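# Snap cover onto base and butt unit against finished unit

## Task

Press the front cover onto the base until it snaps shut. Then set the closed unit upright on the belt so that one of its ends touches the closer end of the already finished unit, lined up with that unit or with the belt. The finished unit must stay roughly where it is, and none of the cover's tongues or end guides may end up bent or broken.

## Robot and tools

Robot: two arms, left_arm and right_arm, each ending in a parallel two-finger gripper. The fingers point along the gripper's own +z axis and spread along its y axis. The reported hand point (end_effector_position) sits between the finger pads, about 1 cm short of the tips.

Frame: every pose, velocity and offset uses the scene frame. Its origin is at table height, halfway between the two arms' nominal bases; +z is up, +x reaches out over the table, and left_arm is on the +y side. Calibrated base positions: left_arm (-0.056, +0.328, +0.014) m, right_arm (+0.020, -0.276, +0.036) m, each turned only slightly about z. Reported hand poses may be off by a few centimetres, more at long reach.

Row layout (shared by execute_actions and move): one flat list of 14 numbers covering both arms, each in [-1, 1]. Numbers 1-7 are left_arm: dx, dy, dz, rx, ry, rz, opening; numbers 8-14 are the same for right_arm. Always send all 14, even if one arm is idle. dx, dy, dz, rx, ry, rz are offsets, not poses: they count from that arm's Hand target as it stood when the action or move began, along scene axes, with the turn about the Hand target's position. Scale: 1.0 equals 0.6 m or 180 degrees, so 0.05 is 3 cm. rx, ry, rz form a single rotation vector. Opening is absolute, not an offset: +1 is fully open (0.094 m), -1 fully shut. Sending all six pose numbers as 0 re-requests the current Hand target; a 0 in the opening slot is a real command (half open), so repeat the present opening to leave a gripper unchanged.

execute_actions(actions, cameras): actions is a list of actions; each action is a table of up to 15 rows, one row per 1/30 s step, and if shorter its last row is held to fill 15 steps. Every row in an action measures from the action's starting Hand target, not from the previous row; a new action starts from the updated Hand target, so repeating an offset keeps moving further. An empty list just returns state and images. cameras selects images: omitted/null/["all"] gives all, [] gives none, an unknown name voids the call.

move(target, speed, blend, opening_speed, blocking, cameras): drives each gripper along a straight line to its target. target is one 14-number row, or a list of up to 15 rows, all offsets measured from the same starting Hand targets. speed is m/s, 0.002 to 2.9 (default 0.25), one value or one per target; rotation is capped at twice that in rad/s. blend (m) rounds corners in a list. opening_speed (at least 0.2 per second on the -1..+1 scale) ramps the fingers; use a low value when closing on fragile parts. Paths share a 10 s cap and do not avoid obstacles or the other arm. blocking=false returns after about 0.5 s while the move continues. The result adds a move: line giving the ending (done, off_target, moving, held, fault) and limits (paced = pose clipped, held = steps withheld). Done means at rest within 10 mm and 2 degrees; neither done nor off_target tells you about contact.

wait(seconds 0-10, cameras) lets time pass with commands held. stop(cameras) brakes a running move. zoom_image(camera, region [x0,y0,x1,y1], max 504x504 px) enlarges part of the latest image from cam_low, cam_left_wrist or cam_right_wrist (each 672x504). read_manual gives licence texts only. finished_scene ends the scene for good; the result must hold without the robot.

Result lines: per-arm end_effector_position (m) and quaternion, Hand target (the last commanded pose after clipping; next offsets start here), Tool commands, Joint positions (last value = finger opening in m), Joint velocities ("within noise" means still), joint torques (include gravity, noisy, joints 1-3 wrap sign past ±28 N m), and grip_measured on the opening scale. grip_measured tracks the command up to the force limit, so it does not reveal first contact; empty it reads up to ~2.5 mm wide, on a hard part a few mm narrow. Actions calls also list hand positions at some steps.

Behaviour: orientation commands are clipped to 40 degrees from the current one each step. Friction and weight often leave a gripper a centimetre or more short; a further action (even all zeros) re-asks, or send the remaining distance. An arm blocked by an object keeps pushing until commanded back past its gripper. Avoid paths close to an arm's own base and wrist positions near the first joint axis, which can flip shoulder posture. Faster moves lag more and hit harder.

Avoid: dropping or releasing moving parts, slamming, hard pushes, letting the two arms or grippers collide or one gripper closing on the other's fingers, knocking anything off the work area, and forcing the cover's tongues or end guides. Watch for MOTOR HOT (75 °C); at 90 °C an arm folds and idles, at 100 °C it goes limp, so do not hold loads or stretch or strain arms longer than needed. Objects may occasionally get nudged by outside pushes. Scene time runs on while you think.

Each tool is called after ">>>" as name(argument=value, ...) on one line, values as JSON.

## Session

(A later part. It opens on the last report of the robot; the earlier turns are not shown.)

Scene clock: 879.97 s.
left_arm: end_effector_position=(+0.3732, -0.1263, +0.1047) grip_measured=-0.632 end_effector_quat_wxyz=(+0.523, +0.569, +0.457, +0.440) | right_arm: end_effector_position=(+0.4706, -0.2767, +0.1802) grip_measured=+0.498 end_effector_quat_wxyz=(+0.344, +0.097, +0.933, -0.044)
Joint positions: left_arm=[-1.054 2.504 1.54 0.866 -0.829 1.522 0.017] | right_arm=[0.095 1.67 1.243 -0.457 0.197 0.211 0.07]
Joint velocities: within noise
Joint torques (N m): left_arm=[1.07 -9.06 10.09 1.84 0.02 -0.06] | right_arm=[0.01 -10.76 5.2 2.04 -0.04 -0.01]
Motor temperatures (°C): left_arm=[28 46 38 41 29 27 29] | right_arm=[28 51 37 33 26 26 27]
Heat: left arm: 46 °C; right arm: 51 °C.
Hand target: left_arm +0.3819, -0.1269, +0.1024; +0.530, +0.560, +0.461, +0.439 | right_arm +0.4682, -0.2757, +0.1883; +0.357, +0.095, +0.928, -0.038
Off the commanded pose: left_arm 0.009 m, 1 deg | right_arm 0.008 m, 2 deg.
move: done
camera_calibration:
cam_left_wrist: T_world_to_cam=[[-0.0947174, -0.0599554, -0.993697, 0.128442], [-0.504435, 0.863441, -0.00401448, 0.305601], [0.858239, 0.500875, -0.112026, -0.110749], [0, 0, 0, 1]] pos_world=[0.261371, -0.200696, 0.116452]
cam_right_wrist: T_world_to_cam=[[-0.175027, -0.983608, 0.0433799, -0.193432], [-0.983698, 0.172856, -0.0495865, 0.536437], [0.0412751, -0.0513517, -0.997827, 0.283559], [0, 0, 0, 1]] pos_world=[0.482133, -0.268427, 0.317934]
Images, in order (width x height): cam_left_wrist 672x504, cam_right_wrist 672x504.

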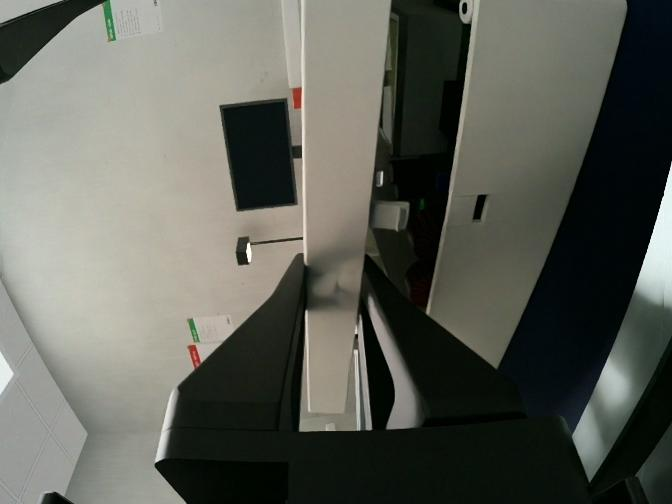

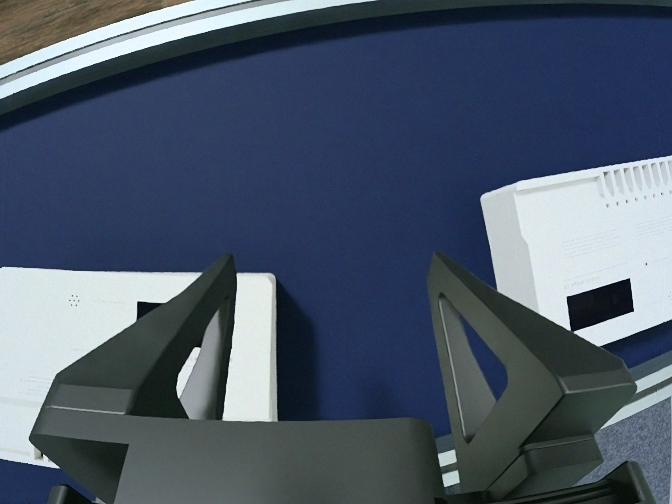

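>>> move(target=[0,0,0,0,0,0,0.1, 0,0,0,0,0,0,-1], opening_speed=0.25, cameras=["cam_left_wrist","cam_low"])

>>> zoom_image(camera="cam_left_wrist", region=[350, 130, 530, 360])

>>> zoom_image(camera="cam_low", region=[340, 180, 480, 310])

Scene clock: 894.93 s.
left_arm: end_effector_position=(+0.3747, -0.1250, +0.1047) grip_measured=+0.097 end_effector_quat_wxyz=(+0.523, +0.569, +0.457, +0.441) | right_arm: end_effector_position=(+0.4708, -0.2766, +0.1803) grip_measured=-0.986 end_effector_quat_wxyz=(+0.345, +0.097, +0.933, -0.044)
Joint positions: left_arm=[-1.05 2.504 1.54 0.867 -0.829 1.523 0.052] | right_arm=[0.095 1.67 1.243 -0.457 0.197 0.211 0.001]
Joint velocities: within noise
Joint torques (N m): left_arm=[0.76 -9.05 10.15 1.84 0.01 -0.08] | right_arm=[0.01 -10.74 5.2 2.04 -0.03 -0.01]
Motor temperatures (°C): left_arm=[28 46 38 41 29 27 29] | right_arm=[28 51 37 33 26 26 27]
Heat: left arm: 46 °C; right arm: 51 °C.
Hand target: left_arm +0.3818, -0.1270, +0.1024; +0.530, +0.560, +0.461, +0.439 | right_arm +0.4682, -0.2756, +0.1882; +0.357, +0.095, +0.928, -0.038
Off the commanded pose: left_arm 0.008 m, 1 deg | right_arm 0.008 m, 2 deg.
move: done
camera_calibration:
cam_left_wrist: T_world_to_cam=[[-0.0942266, -0.0597875, -0.993754, 0.128581], [-0.506706, 0.86211, -0.00382204, 0.305966], [0.856954, 0.503181, -0.111528, -0.112052], [0, 0, 0, 1]] pos_world=[0.263174, -0.199706, 0.116451]
Images, in order (width x height): cam_low 672x504, cam_left_wrist 672x504.

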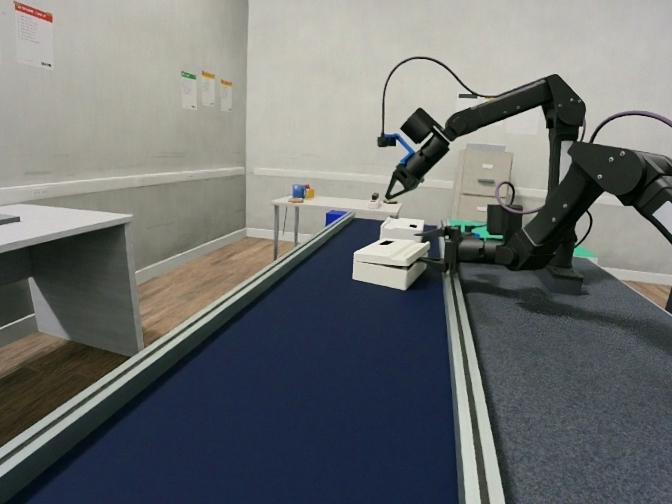

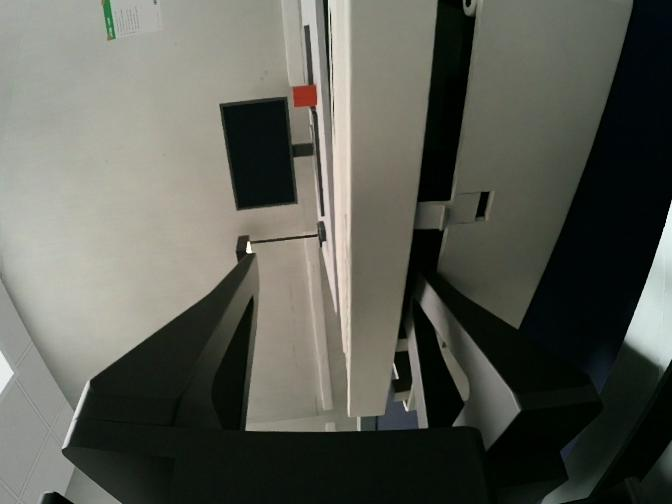

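Scaled by 2.191 from the camera's 672x504 image, which has a finer 960x720 frame.

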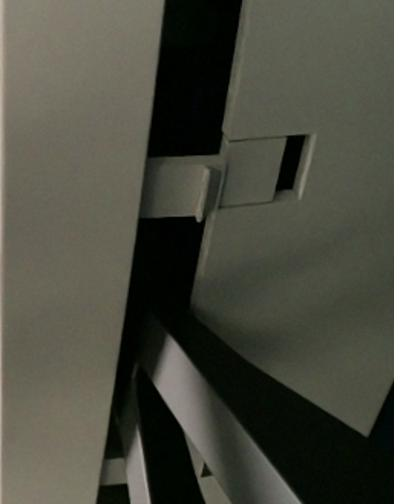

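Scaled by 3.600 from the camera's 672x504 image, which has a finer 960x720 frame.

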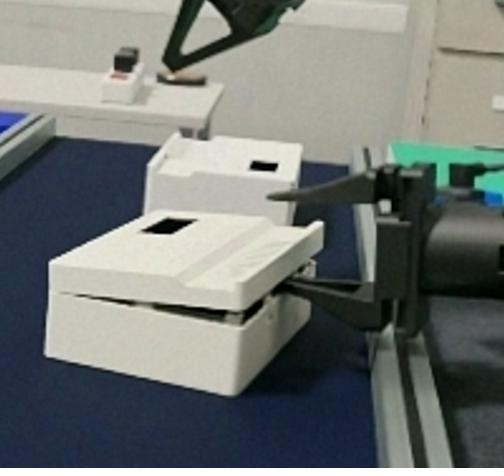

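>>> move(target=[[0,0,0,0,0,0,0.1, -0.03,0.176,-0.02,0.0485,0.228,0,-1],[0,0,0,0,0,0,0.1, -0.03,0.176,-0.10,0.0485,0.228,0,-1]], speed=0.12, cameras=["cam_right_wrist"])

>>> zoom_image(camera="cam_right_wrist", region=[0, 0, 260, 160])

>>> zoom_image(camera="cam_right_wrist", region=[260, 0, 520, 160])

Scene clock: 902.93 s.
left_arm: end_effector_position=(+0.3747, -0.1250, +0.1047) grip_measured=+0.097 end_effector_quat_wxyz=(+0.523, +0.569, +0.457, +0.441) | right_arm: end_effector_position=(+0.4492, -0.1737, +0.1332) grip_measured=-0.986 end_effector_quat_wxyz=(+0.002, +0.101, +0.995, -0.004)
Joint positions: left_arm=[-1.05 2.504 1.54 0.867 -0.829 1.523 0.052] | right_arm=[0.256 2.271 2.132 -1.431 0.008 0.437 0.001]
Joint velocities: within noise
Joint torques (N m): left_arm=[0.77 -9.07 10.14 1.84 0.02 -0.08] | right_arm=[0.58 -12.18 4.85 0.7 -0.11 0.11]
Motor temperatures (°C): left_arm=[28 46 38 41 29 27 29] | right_arm=[28 51 38 33 26 26 27]
Heat: left arm: 46 °C; right arm: 51 °C.
Hand target: left_arm +0.3818, -0.1270, +0.1024; +0.530, +0.560, +0.461, +0.439 | right_arm +0.4501, -0.1700, +0.1281; +0.001, +0.102, +0.995, +0.000
Off the commanded pose: left_arm 0.008 m, 1 deg | right_arm 0.006 m, 1 deg.
move: done
camera_calibration:
cam_right_wrist: T_world_to_cam=[[-0.154067, -0.988052, 0.00404952, -0.0987416], [-0.783604, 0.124682, 0.608621, 0.309406], [-0.601855, 0.0905954, -0.79345, 0.529115], [0, 0, 0, 1]] pos_world=[0.545689, -0.184074, 0.231915]
Images, in order (width x height): cam_right_wrist 672x504.

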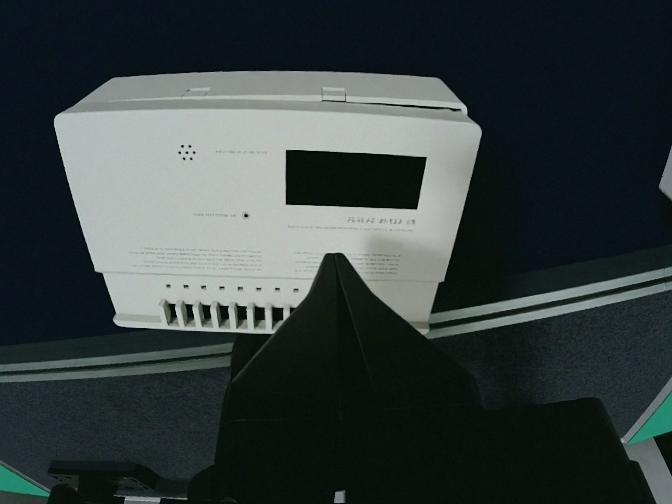

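Scaled by 1.938 from the camera's 672x504 image, which has a finer 960x720 frame.

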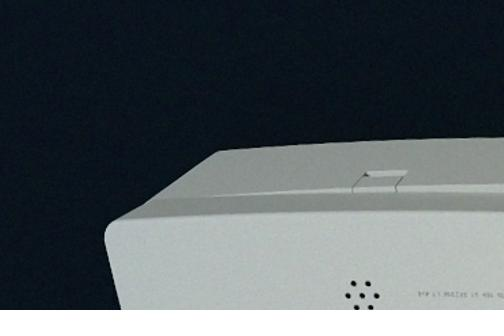

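Scaled by 1.938 from the camera's 672x504 image, which has a finer 960x720 frame.

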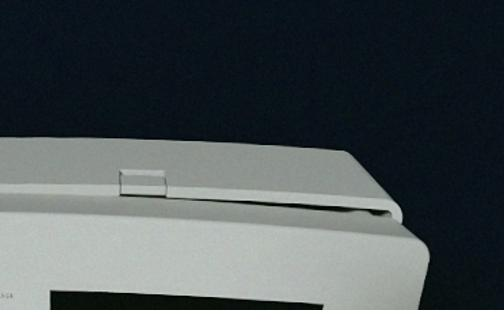

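>>> move(target=[[0,0,0,0,0,0,0.1, 0,0,0.02,0,0,0,-1],[-0.085,0.018,0.003,0,0,0,0.1, 0,0,0.02,0,0,0,-1]], speed=0.04, cameras=["cam_left_wrist","cam_right_wrist","cam_low"])

>>> zoom_image(camera="cam_left_wrist", region=[350, 60, 530, 360])

>>> zoom_image(camera="cam_right_wrist", region=[260, 0, 520, 160])

>>> zoom_image(camera="cam_low", region=[340, 200, 450, 310])

Scene clock: 922.27 s.
left_arm: end_effector_position=(+0.3347, -0.1183, +0.0941) grip_measured=+0.098 end_effector_quat_wxyz=(+0.527, +0.564, +0.457, +0.441) | right_arm: end_effector_position=(+0.4471, -0.1742, +0.1386) grip_measured=-0.986 end_effector_quat_wxyz=(-0.001, +0.101, +0.995, -0.005)
Joint positions: left_arm=[-1.116 2.47 1.392 0.991 -0.896 1.518 0.052] | right_arm=[0.256 2.271 2.154 -1.459 0.008 0.437 0.001]
Joint velocities: within noise
Joint torques (N m): left_arm=[-0.38 -13.2 4.49 1.52 -0.11 -0.13] | right_arm=[0.58 -11.74 7.38 0.45 -0.11 0.11]
Motor temperatures (°C): left_arm=[28 47 38 41 29 27 28] | right_arm=[28 52 36 30 26 26 27]
Heat: left arm: 47 °C; right arm: 52 °C.
Hand target: left_arm +0.3309, -0.1162, +0.1043; +0.530, +0.560, +0.461, +0.439 | right_arm +0.4501, -0.1700, +0.1400; +0.001, +0.103, +0.995, +0.000
Off the commanded pose: left_arm 0.011 m, 1 deg | right_arm 0.005 m, 1 deg.
move: off_target (left_arm)
camera_calibration:
cam_left_wrist: T_world_to_cam=[[-0.0845494, -0.069886, -0.993965, 0.110163], [-0.507539, 0.861453, -0.0173964, 0.281305], [0.85747, 0.503006, -0.108305, -0.0827725], [0, 0, 0, 1]] pos_world=[0.223063, -0.192998, 0.105428]
cam_right_wrist: T_world_to_cam=[[-0.154382, -0.98799, 0.00642432, -0.0997767], [-0.779927, 0.125857, 0.613085, 0.30241], [-0.606531, 0.0896386, -0.789991, 0.533615], [0, 0, 0, 1]] pos_world=[0.544108, -0.184471, 0.236788]

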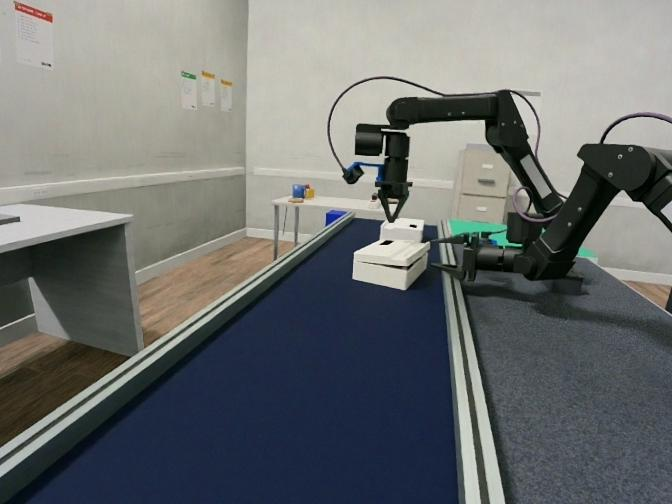

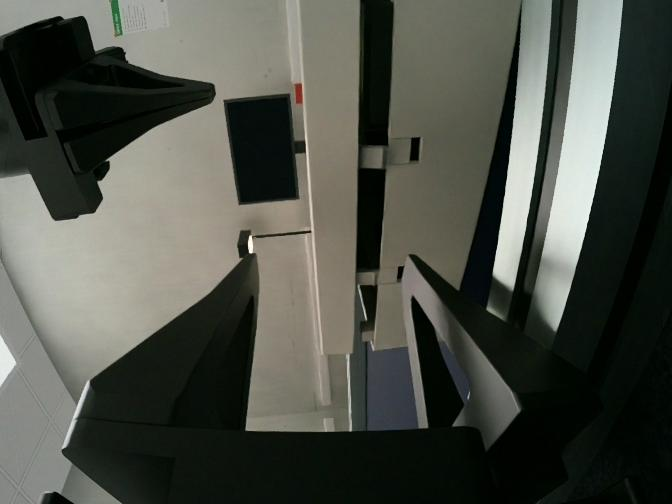

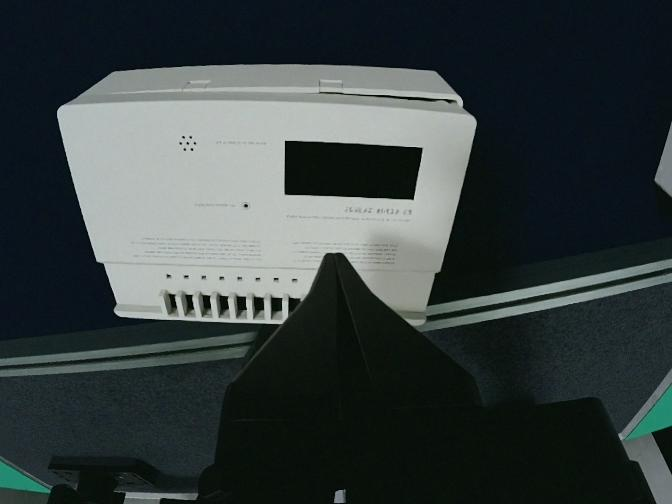

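Scaled by 1.680 from the camera's 672x504 image, which has a finer 960x720 frame.

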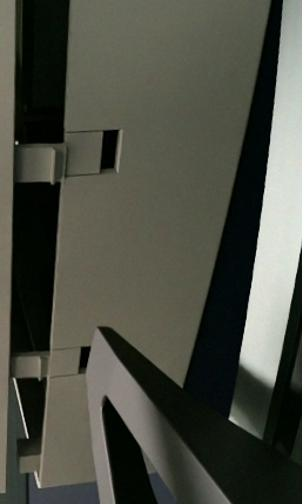

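Scaled by 1.938 from the camera's 672x504 image, which has a finer 960x720 frame.

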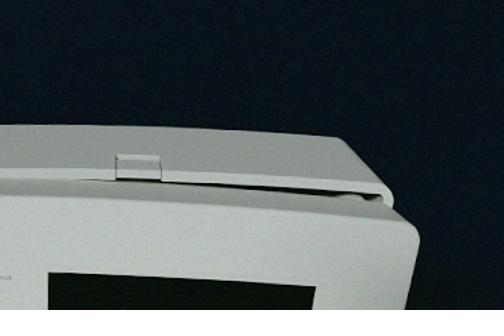

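Scaled by 4.582 from the camera's 672x504 image, which has a finer 960x720 frame.

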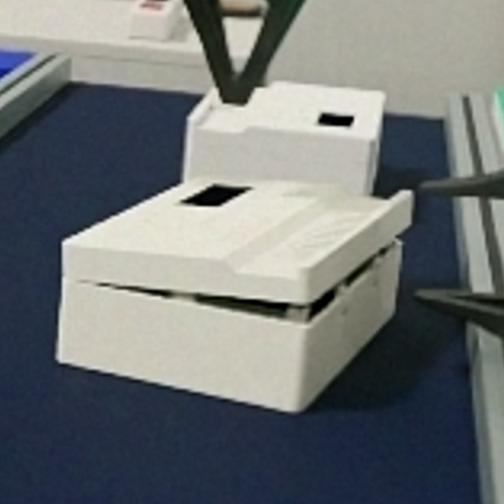

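>>> move(target=[-0.06,0.06,0.04,0,0,0,0.1, 0.03,-0.176,0.08,-0.0485,-0.228,0,0.5], speed=0.15, cameras=["cam_right_wrist","cam_left_wrist"])

>>> zoom_image(camera="cam_right_wrist", region=[200, 200, 320, 420])

>>> zoom_image(camera="cam_left_wrist", region=[330, 0, 480, 270])

>>> move(target=[0,0,0,0,0,0,0.1, -0.02,0.35,0.0,0,0,0,0.5], speed=0.2, cameras=["cam_right_wrist"])

Scene clock: 933.97 s.
left_arm: end_effector_position=(+0.2992, -0.0813, +0.1075) grip_measured=+0.098 end_effector_quat_wxyz=(+0.510, +0.580, +0.453, +0.446) | right_arm: end_effector_position=(+0.4697, -0.2716, +0.1790) grip_measured=+0.498 end_effector_quat_wxyz=(+0.342, +0.093, +0.934, -0.034)
Joint positions: left_arm=[-1.151 2.289 1.134 1.018 -0.931 1.516 0.052] | right_arm=[0.098 1.668 1.24 -0.459 0.176 0.213 0.07]
Joint velocities: within noise
Joint torques (N m): left_arm=[-0.53 -12.6 4.52 1.82 -0.15 -0.17] | right_arm=[-0.29 -10.59 5.42 2.04 0.14 -0.01]
Motor temperatures (°C): left_arm=[28 50 37 41 29 27 28] | right_arm=[28 52 37 30 26 26 27]
Heat: left arm: 50 °C; right arm: 52 °C.
Hand target: left_arm +0.2950, -0.0801, +0.1282; +0.530, +0.560, +0.461, +0.439 | right_arm +0.4681, -0.2757, +0.1881; +0.357, +0.096, +0.928, -0.038
Off the commanded pose: left_arm 0.021 m, 4 deg | right_arm 0.010 m, 2 deg.
move: off_target (left_arm)
camera_calibration:
cam_left_wrist: T_world_to_cam=[[-0.104046, -0.0252127, -0.994253, 0.132661], [-0.507679, 0.860978, 0.0312941, 0.226441], [0.855241, 0.508017, -0.102381, -0.0690162], [0, 0, 0, 1]] pos_world=[0.187787, -0.156554, 0.117746]
cam_right_wrist: T_world_to_cam=[[-0.159712, -0.986795, 0.0269766, -0.193709], [-0.986421, 0.158473, -0.0431171, 0.530834], [0.0382727, -0.0334966, -0.998706, 0.289016], [0, 0, 0, 1]] pos_world=[0.481627, -0.265593, 0.316755]
Images, in order (width x height): cam_left_wrist 672x504, cam_right_wrist 672x504.

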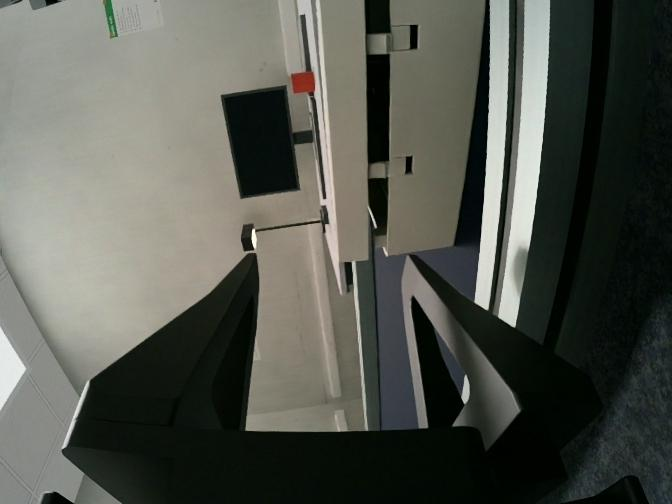

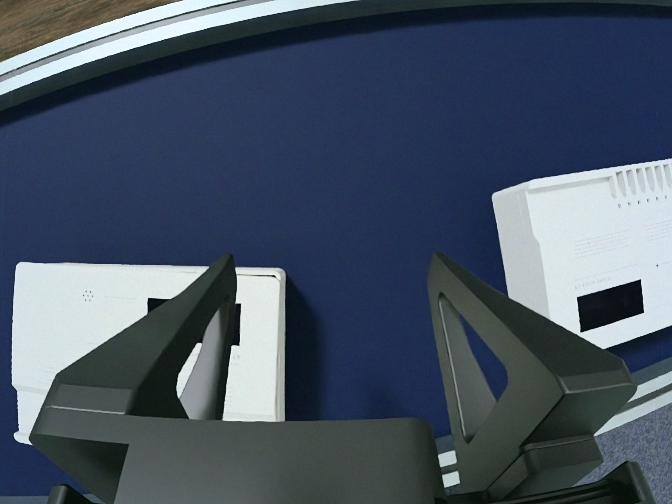

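Scaled by 2.291 from the camera's 672x504 image, which has a finer 960x720 frame.

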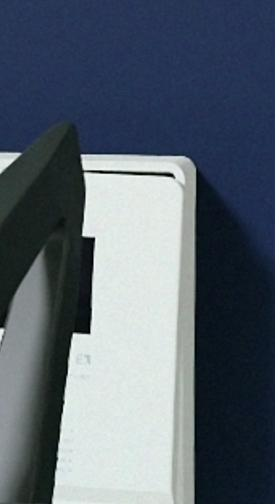

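Scaled by 1.867 from the camera's 672x504 image, which has a finer 960x720 frame.

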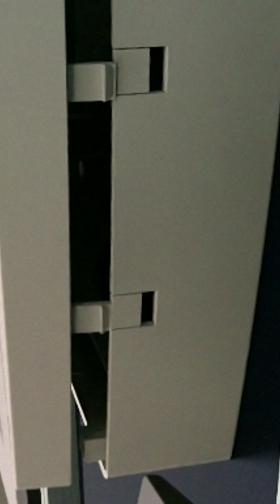

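Scene clock: 935.90 s.
left_arm: end_effector_position=(+0.2992, -0.0812, +0.1075) grip_measured=+0.098 end_effector_quat_wxyz=(+0.510, +0.580, +0.453, +0.446) | right_arm: end_effector_position=(+0.4498, -0.0632, +0.1878) grip_measured=+0.498 end_effector_quat_wxyz=(+0.353, +0.086, +0.931, -0.028)
Joint positions: left_arm=[-1.151 2.289 1.134 1.018 -0.932 1.516 0.052] | right_arm=[0.658 1.889 1.555 -0.689 0.498 0.678 0.07]
Joint velocities: within noise
Joint torques (N m): left_arm=[-0.57 -12.62 4.51 1.81 -0.14 -0.17] | right_arm=[-0.27 -8.61 8.47 1.5 0.43 0.14]
Motor temperatures (°C): left_arm=[28 49 37 41 29 27 28] | right_arm=[28 52 37 30 26 26 27]
Heat: left arm: 49 °C; right arm: 52 °C.
Hand target: left_arm +0.2950, -0.0801, +0.1282; +0.530, +0.560, +0.462, +0.439 | right_arm +0.4561, -0.0656, +0.1881; +0.357, +0.096, +0.928, -0.038
Off the commanded pose: left_arm 0.021 m, 3 deg | right_arm 0.007 m, 2 deg.
move: off_target (left_arm)
camera_calibration:
cam_right_wrist: T_world_to_cam=[[-0.142839, -0.989563, 0.019036, 0.00239322], [-0.987839, 0.141344, -0.0647798, 0.482141], [0.0614131, -0.0280576, -0.997718, 0.295277], [0, 0, 0, 1]] pos_world=[0.458486, -0.0574946, 0.325791]
Images, in order (width x height): cam_right_wrist 672x504.

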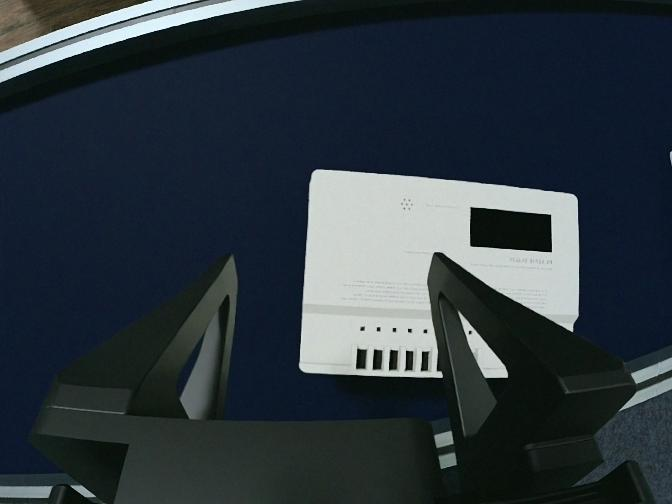

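>>> move(target=[[0,0,0,0,0,0,0.1, -0.1,-0.1,0.0,0.0485,0.228,0,-1],[0,0,0,0,0,0,0.1, -0.203,-0.207,-0.05,0.0485,0.228,0,-1],[0,0,0,0,0,0,0.1, -0.203,-0.207,-0.15,0.0485,0.228,0,-1],[0,0,0,0,0,0,0.1, -0.193,-0.207,-0.15,0.0485,0.228,0,-1]], speed=[0.2,0.2,0.1,0.03], cameras=["cam_right_wrist","cam_left_wrist"])

Scene clock: 950.23 s.
left_arm: end_effector_position=(+0.2992, -0.0811, +0.1075) grip_measured=+0.098 end_effector_quat_wxyz=(+0.510, +0.579, +0.453, +0.446) | right_arm: end_effector_position=(+0.3338, -0.1913, +0.1014) grip_measured=-0.986 end_effector_quat_wxyz=(-0.002, +0.103, +0.995, -0.005)
Joint positions: left_arm=[-1.151 2.289 1.134 1.018 -0.932 1.516 0.052] | right_arm=[0.286 1.809 1.325 -1.095 0.008 0.471 0.001]
Joint velocities: within noise
Joint torques (N m): left_arm=[-0.54 -12.62 4.52 1.82 -0.13 -0.16] | right_arm=[-0.35 -7.32 6.15 0.7 -0.1 -0.02]
Motor temperatures (°C): left_arm=[28 47 37 42 29 27 28] | right_arm=[28 50 38 31 26 26 27]
Heat: left arm: 47 °C; right arm: 50 °C.
Hand target: left_arm +0.2950, -0.0801, +0.1282; +0.530, +0.560, +0.462, +0.439 | right_arm +0.3403, -0.1898, +0.0982; +0.001, +0.103, +0.995, +0.000
Off the commanded pose: left_arm 0.021 m, 4 deg | right_arm 0.007 m, 1 deg.
move: off_target (left_arm)
camera_calibration:
cam_left_wrist: T_world_to_cam=[[-0.104051, -0.0256526, -0.994241, 0.132605], [-0.50832, 0.86061, 0.0309928, 0.226506], [0.854859, 0.508617, -0.102587, -0.0689623], [0, 0, 0, 1]] pos_world=[0.187888, -0.156456, 0.117747]
cam_right_wrist: T_world_to_cam=[[-0.158535, -0.987326, 0.00736511, -0.132564], [-0.777746, 0.129471, 0.6151, 0.23874], [-0.608258, 0.0917866, -0.788414, 0.437903], [0, 0, 0, 1]] pos_world=[0.431021, -0.201988, 0.199376]
Images, in order (width x height): cam_left_wrist 672x504, cam_right_wrist 672x504.

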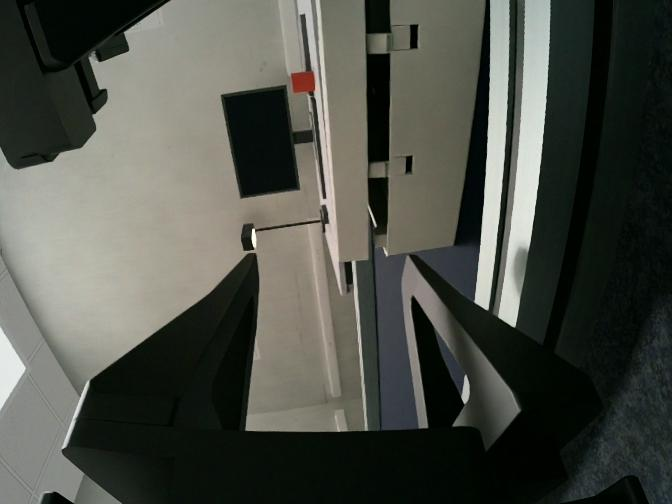

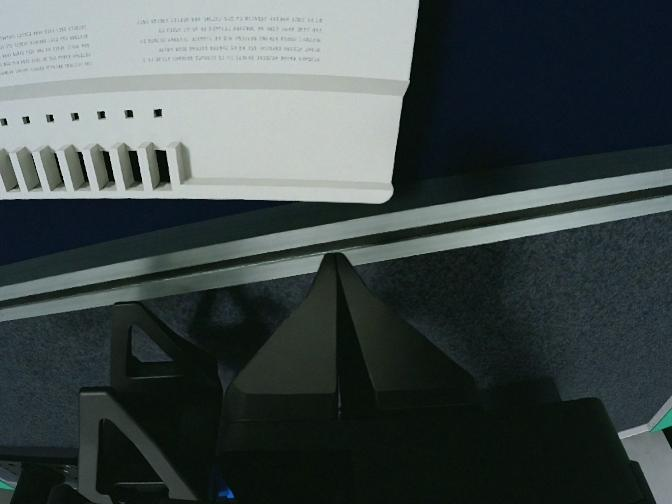

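>>> move(target=[[0,0,0,0,0,0,0.1, 0,0,-0.02,0,0,0,-1],[0,0,0,0,0,0,0.1, 0.025,0,-0.02,0,0,0,-1]], speed=0.03, cameras=["cam_right_wrist","cam_left_wrist"])

Scene clock: 955.40 s.
left_arm: end_effector_position=(+0.2992, -0.0811, +0.1075) grip_measured=+0.098 end_effector_quat_wxyz=(+0.510, +0.579, +0.453, +0.446) | right_arm: end_effector_position=(+0.3463, -0.1918, +0.0865) grip_measured=-0.986 end_effector_quat_wxyz=(-0.004, +0.103, +0.995, -0.005)
Joint positions: left_arm=[-1.151 2.289 1.134 1.018 -0.932 1.516 0.052] | right_arm=[0.275 1.871 1.343 -1.055 0.007 0.46 0.001]
Joint velocities: within noise
Joint torques (N m): left_arm=[-0.55 -12.63 4.52 1.82 -0.13 -0.16] | right_arm=[-0.36 -7.64 7.34 0.58 -0.1 -0.03]
Motor temperatures (°C): left_arm=[28 47 37 42 29 27 28] | right_arm=[28 49 38 30 26 26 27]
Heat: left arm: 47 °C; right arm: 49 °C.
Hand target: left_arm +0.2950, -0.0802, +0.1281; +0.530, +0.560, +0.461, +0.439 | right_arm +0.3552, -0.1899, +0.0862; +0.001, +0.103, +0.995, +0.000
Off the commanded pose: left_arm 0.021 m, 3 deg | right_arm 0.009 m, 1 deg.
move: off_target (left_arm)
camera_calibration:
cam_left_wrist: T_world_to_cam=[[-0.104051, -0.0256526, -0.994241, 0.132605], [-0.50832, 0.86061, 0.0309928, 0.226506], [0.854859, 0.508617, -0.102587, -0.0689623], [0, 0, 0, 1]] pos_world=[0.187888, -0.156456, 0.117747]
cam_right_wrist: T_world_to_cam=[[-0.15923, -0.987209, 0.00803442, -0.130708], [-0.775388, 0.130094, 0.617939, 0.256748], [-0.61108, 0.0921646, -0.786185, 0.434585], [0, 0, 0, 1]] pos_world=[0.443833, -0.202491, 0.18406]
Images, in order (width x height): cam_left_wrist 672x504, cam_right_wrist 672x504.

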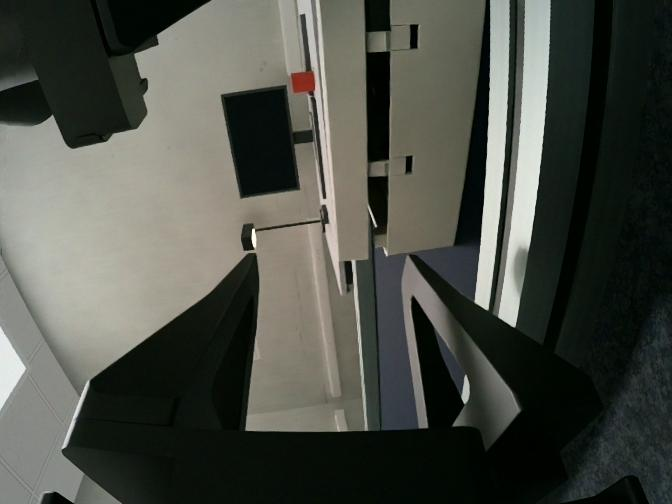

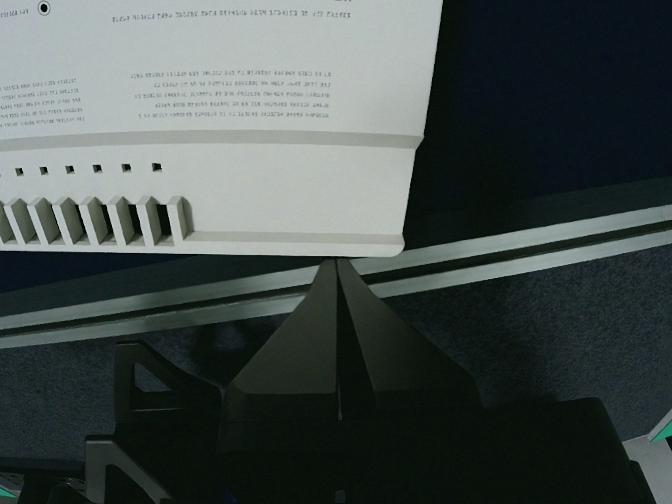

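>>> move(target=[0.012,0,0,0,0,0,-1, 0,0,0,0,0,0,0.1], speed=0.05, cameras=["cam_left_wrist","cam_low"])

Scene clock: 970.43 s.
left_arm: end_effector_position=(+0.2992, -0.0811, +0.1076) grip_measured=-0.990 end_effector_quat_wxyz=(+0.510, +0.579, +0.453, +0.446) | right_arm: end_effector_position=(+0.3463, -0.1917, +0.0865) grip_measured=+0.098 end_effector_quat_wxyz=(-0.004, +0.103, +0.995, -0.005)
Joint positions: left_arm=[-1.151 2.289 1.134 1.019 -0.932 1.516 0] | right_arm=[0.275 1.871 1.343 -1.055 0.007 0.459 0.052]
Joint velocities: within noise
Joint torques (N m): left_arm=[0.62 -12.1 5.72 1.78 0 -0.13] | right_arm=[-0.35 -7.68 7.35 0.6 -0.09 -0.02]
Motor temperatures (°C): left_arm=[28 47 37 43 29 27 28] | right_arm=[28 48 39 30 26 26 27]
Heat: left arm: 47 °C; right arm: 48 °C.
Hand target: left_arm +0.3022, -0.0802, +0.1282; +0.530, +0.560, +0.461, +0.439 | right_arm +0.3553, -0.1900, +0.0862; +0.001, +0.103, +0.995, +0.000
Off the commanded pose: left_arm 0.021 m, 3 deg | right_arm 0.009 m, 1 deg.
move: off_target (left_arm)
camera_calibration:
cam_left_wrist: T_world_to_cam=[[-0.103853, -0.0259971, -0.994253, 0.132614], [-0.508353, 0.860605, 0.0305968, 0.226555], [0.854864, 0.508609, -0.102593, -0.0689537], [0, 0, 0, 1]] pos_world=[0.187888, -0.156456, 0.117846]
Images, in order (width x height): cam_low 672x504, cam_left_wrist 672x504.

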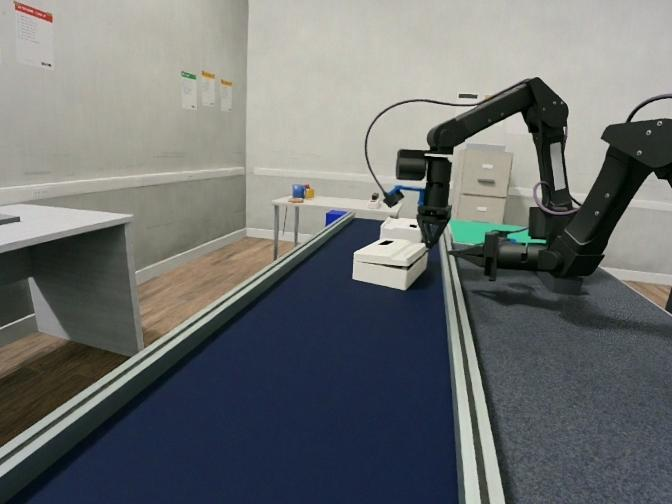

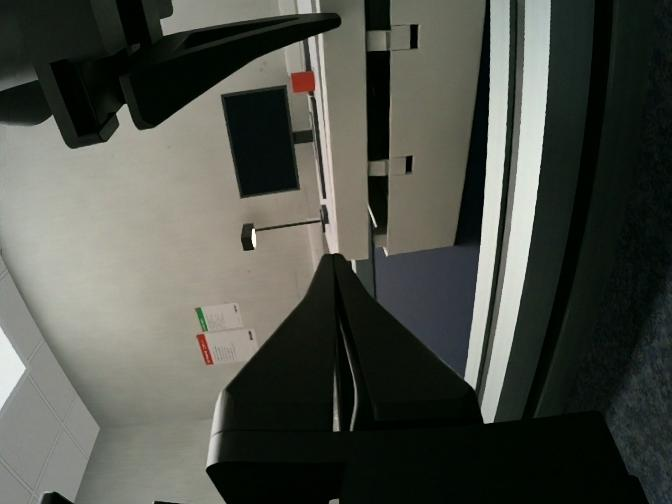

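>>> move(target=[-0.012,0,0,0,0,0,-1, 0.009,0,0,0,0,0,-1], speed=0.05, cameras=["cam_left_wrist","cam_low"])

>>> zoom_image(camera="cam_left_wrist", region=[320, 0, 480, 270])

Scene clock: 973.33 s.
left_arm: end_effector_position=(+0.2992, -0.0811, +0.1076) grip_measured=-0.990 end_effector_quat_wxyz=(+0.510, +0.579, +0.453, +0.446) | right_arm: end_effector_position=(+0.3514, -0.1912, +0.0868) grip_measured=-0.986 end_effector_quat_wxyz=(-0.004, +0.102, +0.995, -0.005)
Joint positions: left_arm=[-1.151 2.289 1.134 1.019 -0.932 1.516 0] | right_arm=[0.272 1.888 1.368 -1.062 0.006 0.456 0.001]
Joint velocities: within noise
Joint torques (N m): left_arm=[-0.55 -12.6 4.52 1.82 -0.14 -0.16] | right_arm=[-0.46 -7.68 7.45 0.59 -0.09 -0.03]
Motor temperatures (°C): left_arm=[28 46 37 43 29 27 28] | right_arm=[28 48 39 29 26 26 27]
Heat: left arm: 46 °C; right arm: 48 °C.
Hand target: left_arm +0.2950, -0.0802, +0.1282; +0.530, +0.560, +0.461, +0.439 | right_arm +0.3607, -0.1900, +0.0862; +0.001, +0.103, +0.995, +0.000
Off the commanded pose: left_arm 0.021 m, 3 deg | right_arm 0.009 m, 1 deg.
move: off_target (left_arm)
camera_calibration:
cam_left_wrist: T_world_to_cam=[[-0.103853, -0.0259971, -0.994253, 0.132614], [-0.508353, 0.860605, 0.0305968, 0.226555], [0.854864, 0.508609, -0.102593, -0.0689537], [0, 0, 0, 1]] pos_world=[0.187888, -0.156456, 0.117846]
Images, in order (width x height): cam_low 672x504, cam_left_wrist 672x504.

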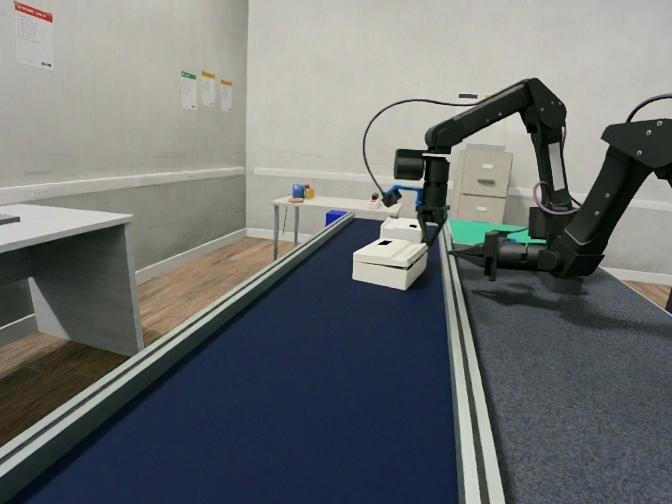

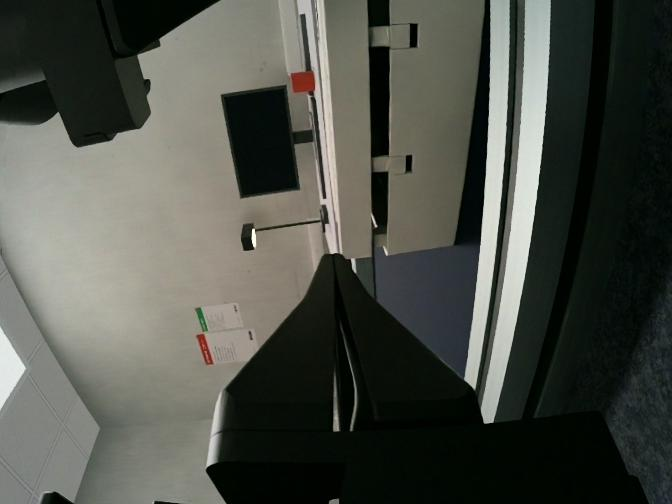

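Scaled by 1.867 from the camera's 672x504 image, which has a finer 960x720 frame.

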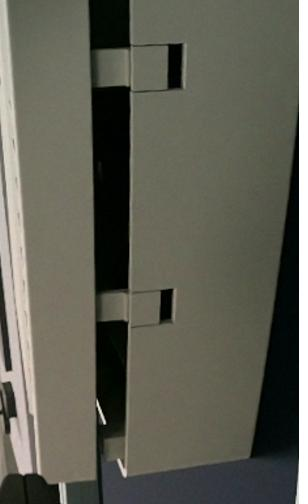

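>>> move(target=[0,0,0,0,0,0,-1, 0.005,0,0,0,0,0,-1], speed=0.05, cameras=["cam_left_wrist","cam_right_wrist"])

>>> zoom_image(camera="cam_left_wrist", region=[320, 0, 480, 270])

Scene clock: 976.37 s.
left_arm: end_effector_position=(+0.2992, -0.0811, +0.1076) grip_measured=-0.990 end_effector_quat_wxyz=(+0.510, +0.579, +0.453, +0.446) | right_arm: end_effector_position=(+0.3538, -0.1911, +0.0868) grip_measured=-0.986 end_effector_quat_wxyz=(-0.005, +0.102, +0.995, -0.005)
Joint positions: left_arm=[-1.151 2.289 1.134 1.019 -0.932 1.516 0] | right_arm=[0.27 1.899 1.382 -1.067 0.005 0.454 0.001]
Joint velocities: within noise
Joint torques (N m): left_arm=[-0.55 -12.62 4.52 1.81 -0.14 -0.16] | right_arm=[-0.46 -7.82 7.43 0.6 -0.08 -0.04]
Motor temperatures (°C): left_arm=[28 46 37 43 29 27 28] | right_arm=[28 48 39 29 26 26 27]
Heat: left arm: 46 °C; right arm: 48 °C.
Hand target: left_arm +0.2950, -0.0801, +0.1282; +0.530, +0.560, +0.462, +0.439 | right_arm +0.3636, -0.1899, +0.0861; +0.001, +0.103, +0.995, +0.000
Off the commanded pose: left_arm 0.021 m, 3 deg | right_arm 0.010 m, 1 deg.
move: off_target (left_arm)
camera_calibration:
cam_left_wrist: T_world_to_cam=[[-0.103761, -0.0259841, -0.994263, 0.1326], [-0.508666, 0.86042, 0.0305979, 0.226586], [0.854689, 0.508922, -0.102495, -0.0688828], [0, 0, 0, 1]] pos_world=[0.187888, -0.156457, 0.117846]
cam_right_wrist: T_world_to_cam=[[-0.157728, -0.987459, 0.00684111, -0.129282], [-0.774319, 0.127977, 0.61972, 0.261413], [-0.612823, 0.0924502, -0.784793, 0.439952], [0, 0, 0, 1]] pos_world=[0.451638, -0.201789, 0.184153]
Images, in order (width x height): cam_left_wrist 672x504, cam_right_wrist 672x504.

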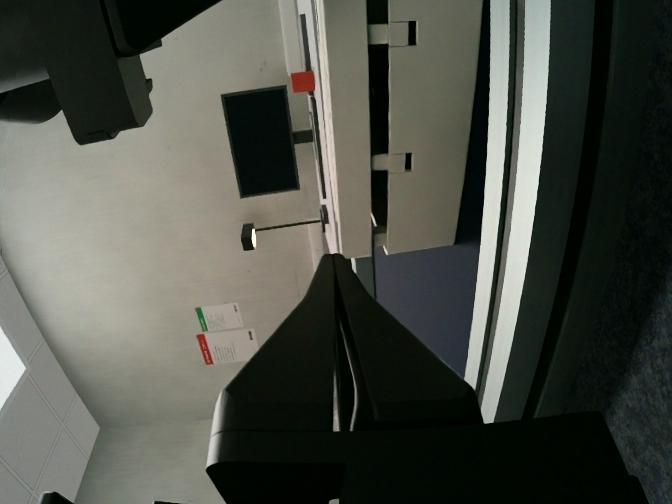

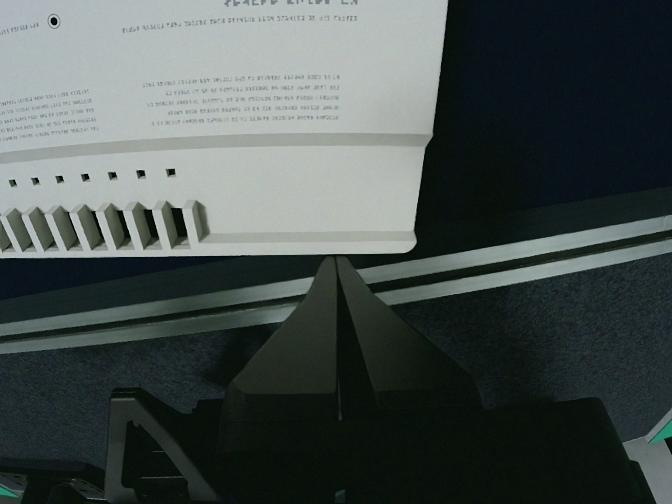

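Scaled by 1.867 from the camera's 672x504 image, which has a finer 960x720 frame.

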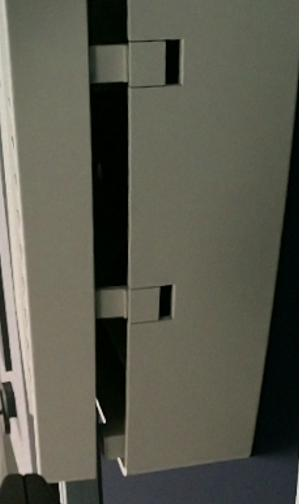

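>>> move(target=[[0,0,0,0,0,0,-1, -0.018,0,0,0,0,0,-1],[0,0,0,0,0,0,-1, -0.018,0,0.17,0,0,0,-1],[0,0,0,0,0,0,-1, 0.174,-0.143,0.17,-0.0485,-0.228,0,-1]], speed=[0.05,0.2,0.2], cameras=["cam_left_wrist","cam_right_wrist"])

>>> zoom_image(camera="cam_right_wrist", region=[160, 180, 400, 430])

>>> zoom_image(camera="cam_left_wrist", region=[320, 0, 480, 270])

Scene clock: 984.37 s.
left_arm: end_effector_position=(+0.2992, -0.0811, +0.1076) grip_measured=-0.990 end_effector_quat_wxyz=(+0.510, +0.579, +0.453, +0.446) | right_arm: end_effector_position=(+0.4697, -0.2714, +0.1791) grip_measured=-0.986 end_effector_quat_wxyz=(+0.342, +0.093, +0.934, -0.034)
Joint positions: left_arm=[-1.151 2.289 1.134 1.019 -0.932 1.516 0] | right_arm=[0.098 1.668 1.24 -0.459 0.176 0.213 0.001]
Joint velocities: within noise
Joint torques (N m): left_arm=[-0.57 -12.62 4.53 1.82 -0.13 -0.16] | right_arm=[-0.31 -10.61 5.35 2.04 0.15 -0.02]
Motor temperatures (°C): left_arm=[28 46 37 43 29 27 28] | right_arm=[28 48 39 30 26 26 27]
Heat: left arm: 46 °C; right arm: 48 °C.
Hand target: left_arm +0.2950, -0.0801, +0.1282; +0.530, +0.560, +0.461, +0.439 | right_arm +0.4680, -0.2756, +0.1881; +0.357, +0.096, +0.929, -0.038
Off the commanded pose: left_arm 0.021 m, 3 deg | right_arm 0.010 m, 2 deg.
move: off_target (left_arm)
camera_calibration:
cam_left_wrist: T_world_to_cam=[[-0.103761, -0.0259841, -0.994263, 0.1326], [-0.508666, 0.86042, 0.0305979, 0.226586], [0.854689, 0.508922, -0.102495, -0.0688828], [0, 0, 0, 1]] pos_world=[0.187888, -0.156457, 0.117846]
cam_right_wrist: T_world_to_cam=[[-0.159013, -0.986916, 0.0266833, -0.193693], [-0.986535, 0.157788, -0.0430364, 0.530638], [0.038263, -0.0331673, -0.998717, 0.289222], [0, 0, 0, 1]] pos_world=[0.481626, -0.265294, 0.316856]
Images, in order (width x height): cam_left_wrist 672x504, cam_right_wrist 672x504.

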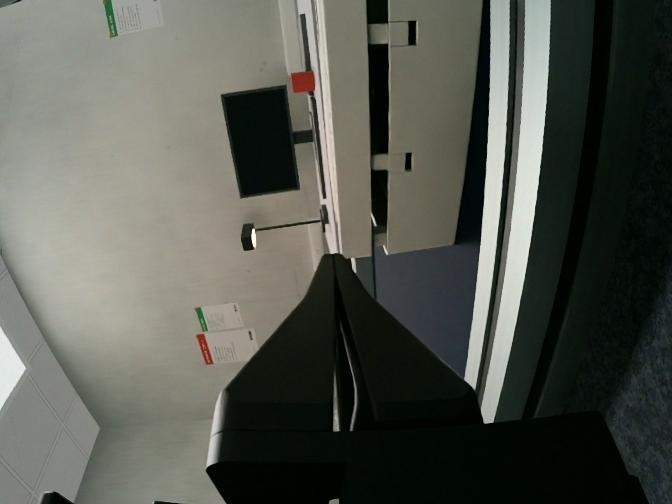

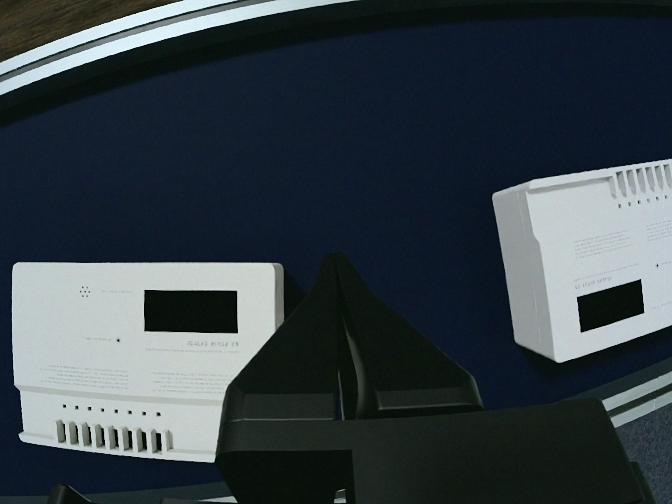

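Scaled by 2.016 from the camera's 672x504 image, which has a finer 960x720 frame.

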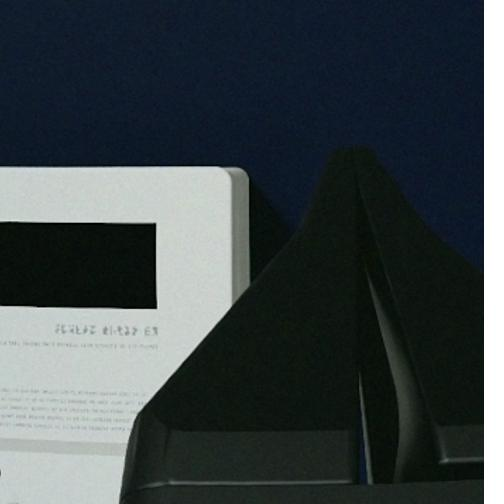

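Scaled by 1.867 from the camera's 672x504 image, which has a finer 960x720 frame.

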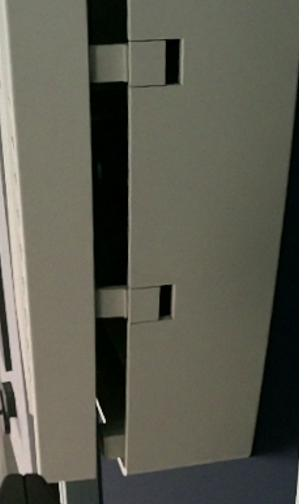

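>>> move(target=[[0,0,0,0,0,0,-1, 0.0222,0.120,0,0.0485,0.228,0,-1],[0,0,0,0,0,0,-1, 0.0222,0.120,-0.11,0.0485,0.228,0,-1]], speed=[0.2,0.15], cameras=["cam_right_wrist"])

Scene clock: 993.90 s.
left_arm: end_effector_position=(+0.2992, -0.0811, +0.1076) grip_measured=-0.990 end_effector_quat_wxyz=(+0.510, +0.579, +0.453, +0.446) | right_arm: end_effector_position=(+0.4800, -0.2073, +0.1314) grip_measured=-0.986 end_effector_quat_wxyz=(+0.006, +0.101, +0.995, -0.003)
Joint positions: left_arm=[-1.151 2.289 1.134 1.019 -0.932 1.516 0] | right_arm=[0.171 2.402 2.352 -1.511 0.01 0.351 0.001]
Joint velocities: within noise
Joint torques (N m): left_arm=[-0.55 -12.62 4.53 1.82 -0.13 -0.16] | right_arm=[0.54 -12.36 4.82 0.74 -0.12 0.11]
Motor temperatures (°C): left_arm=[28 46 37 43 29 27 28] | right_arm=[28 49 38 31 26 26 27]
Heat: left arm: 46 °C; right arm: 49 °C.
Hand target: left_arm +0.2950, -0.0801, +0.1282; +0.530, +0.560, +0.461, +0.439 | right_arm +0.4814, -0.2036, +0.1222; +0.001, +0.103, +0.995, +0.000
Off the commanded pose: left_arm 0.021 m, 3 deg | right_arm 0.010 m, 1 deg.
move: off_target (left_arm)
camera_calibration:
cam_right_wrist: T_world_to_cam=[[-0.1541, -0.988051, 0.00294016, -0.127042], [-0.788512, 0.124771, 0.602231, 0.341991], [-0.595401, 0.0904855, -0.798317, 0.546818], [0, 0, 0, 1]] pos_world=[0.575663, -0.217674, 0.23095]
Images, in order (width x height): cam_right_wrist 672x504.

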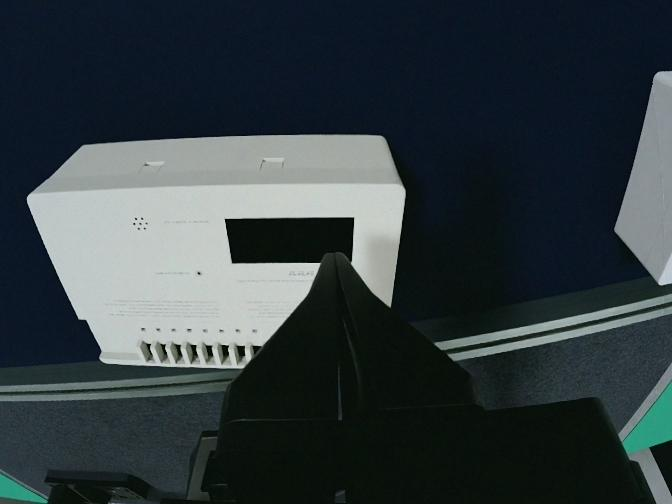

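>>> zoom_image(camera="cam_right_wrist", region=[10, 100, 420, 280])

Scaled by 1.229 from the camera's 672x504 image, which has a finer 960x720 frame.

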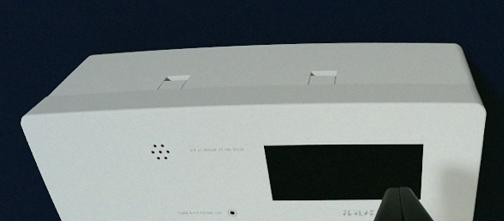

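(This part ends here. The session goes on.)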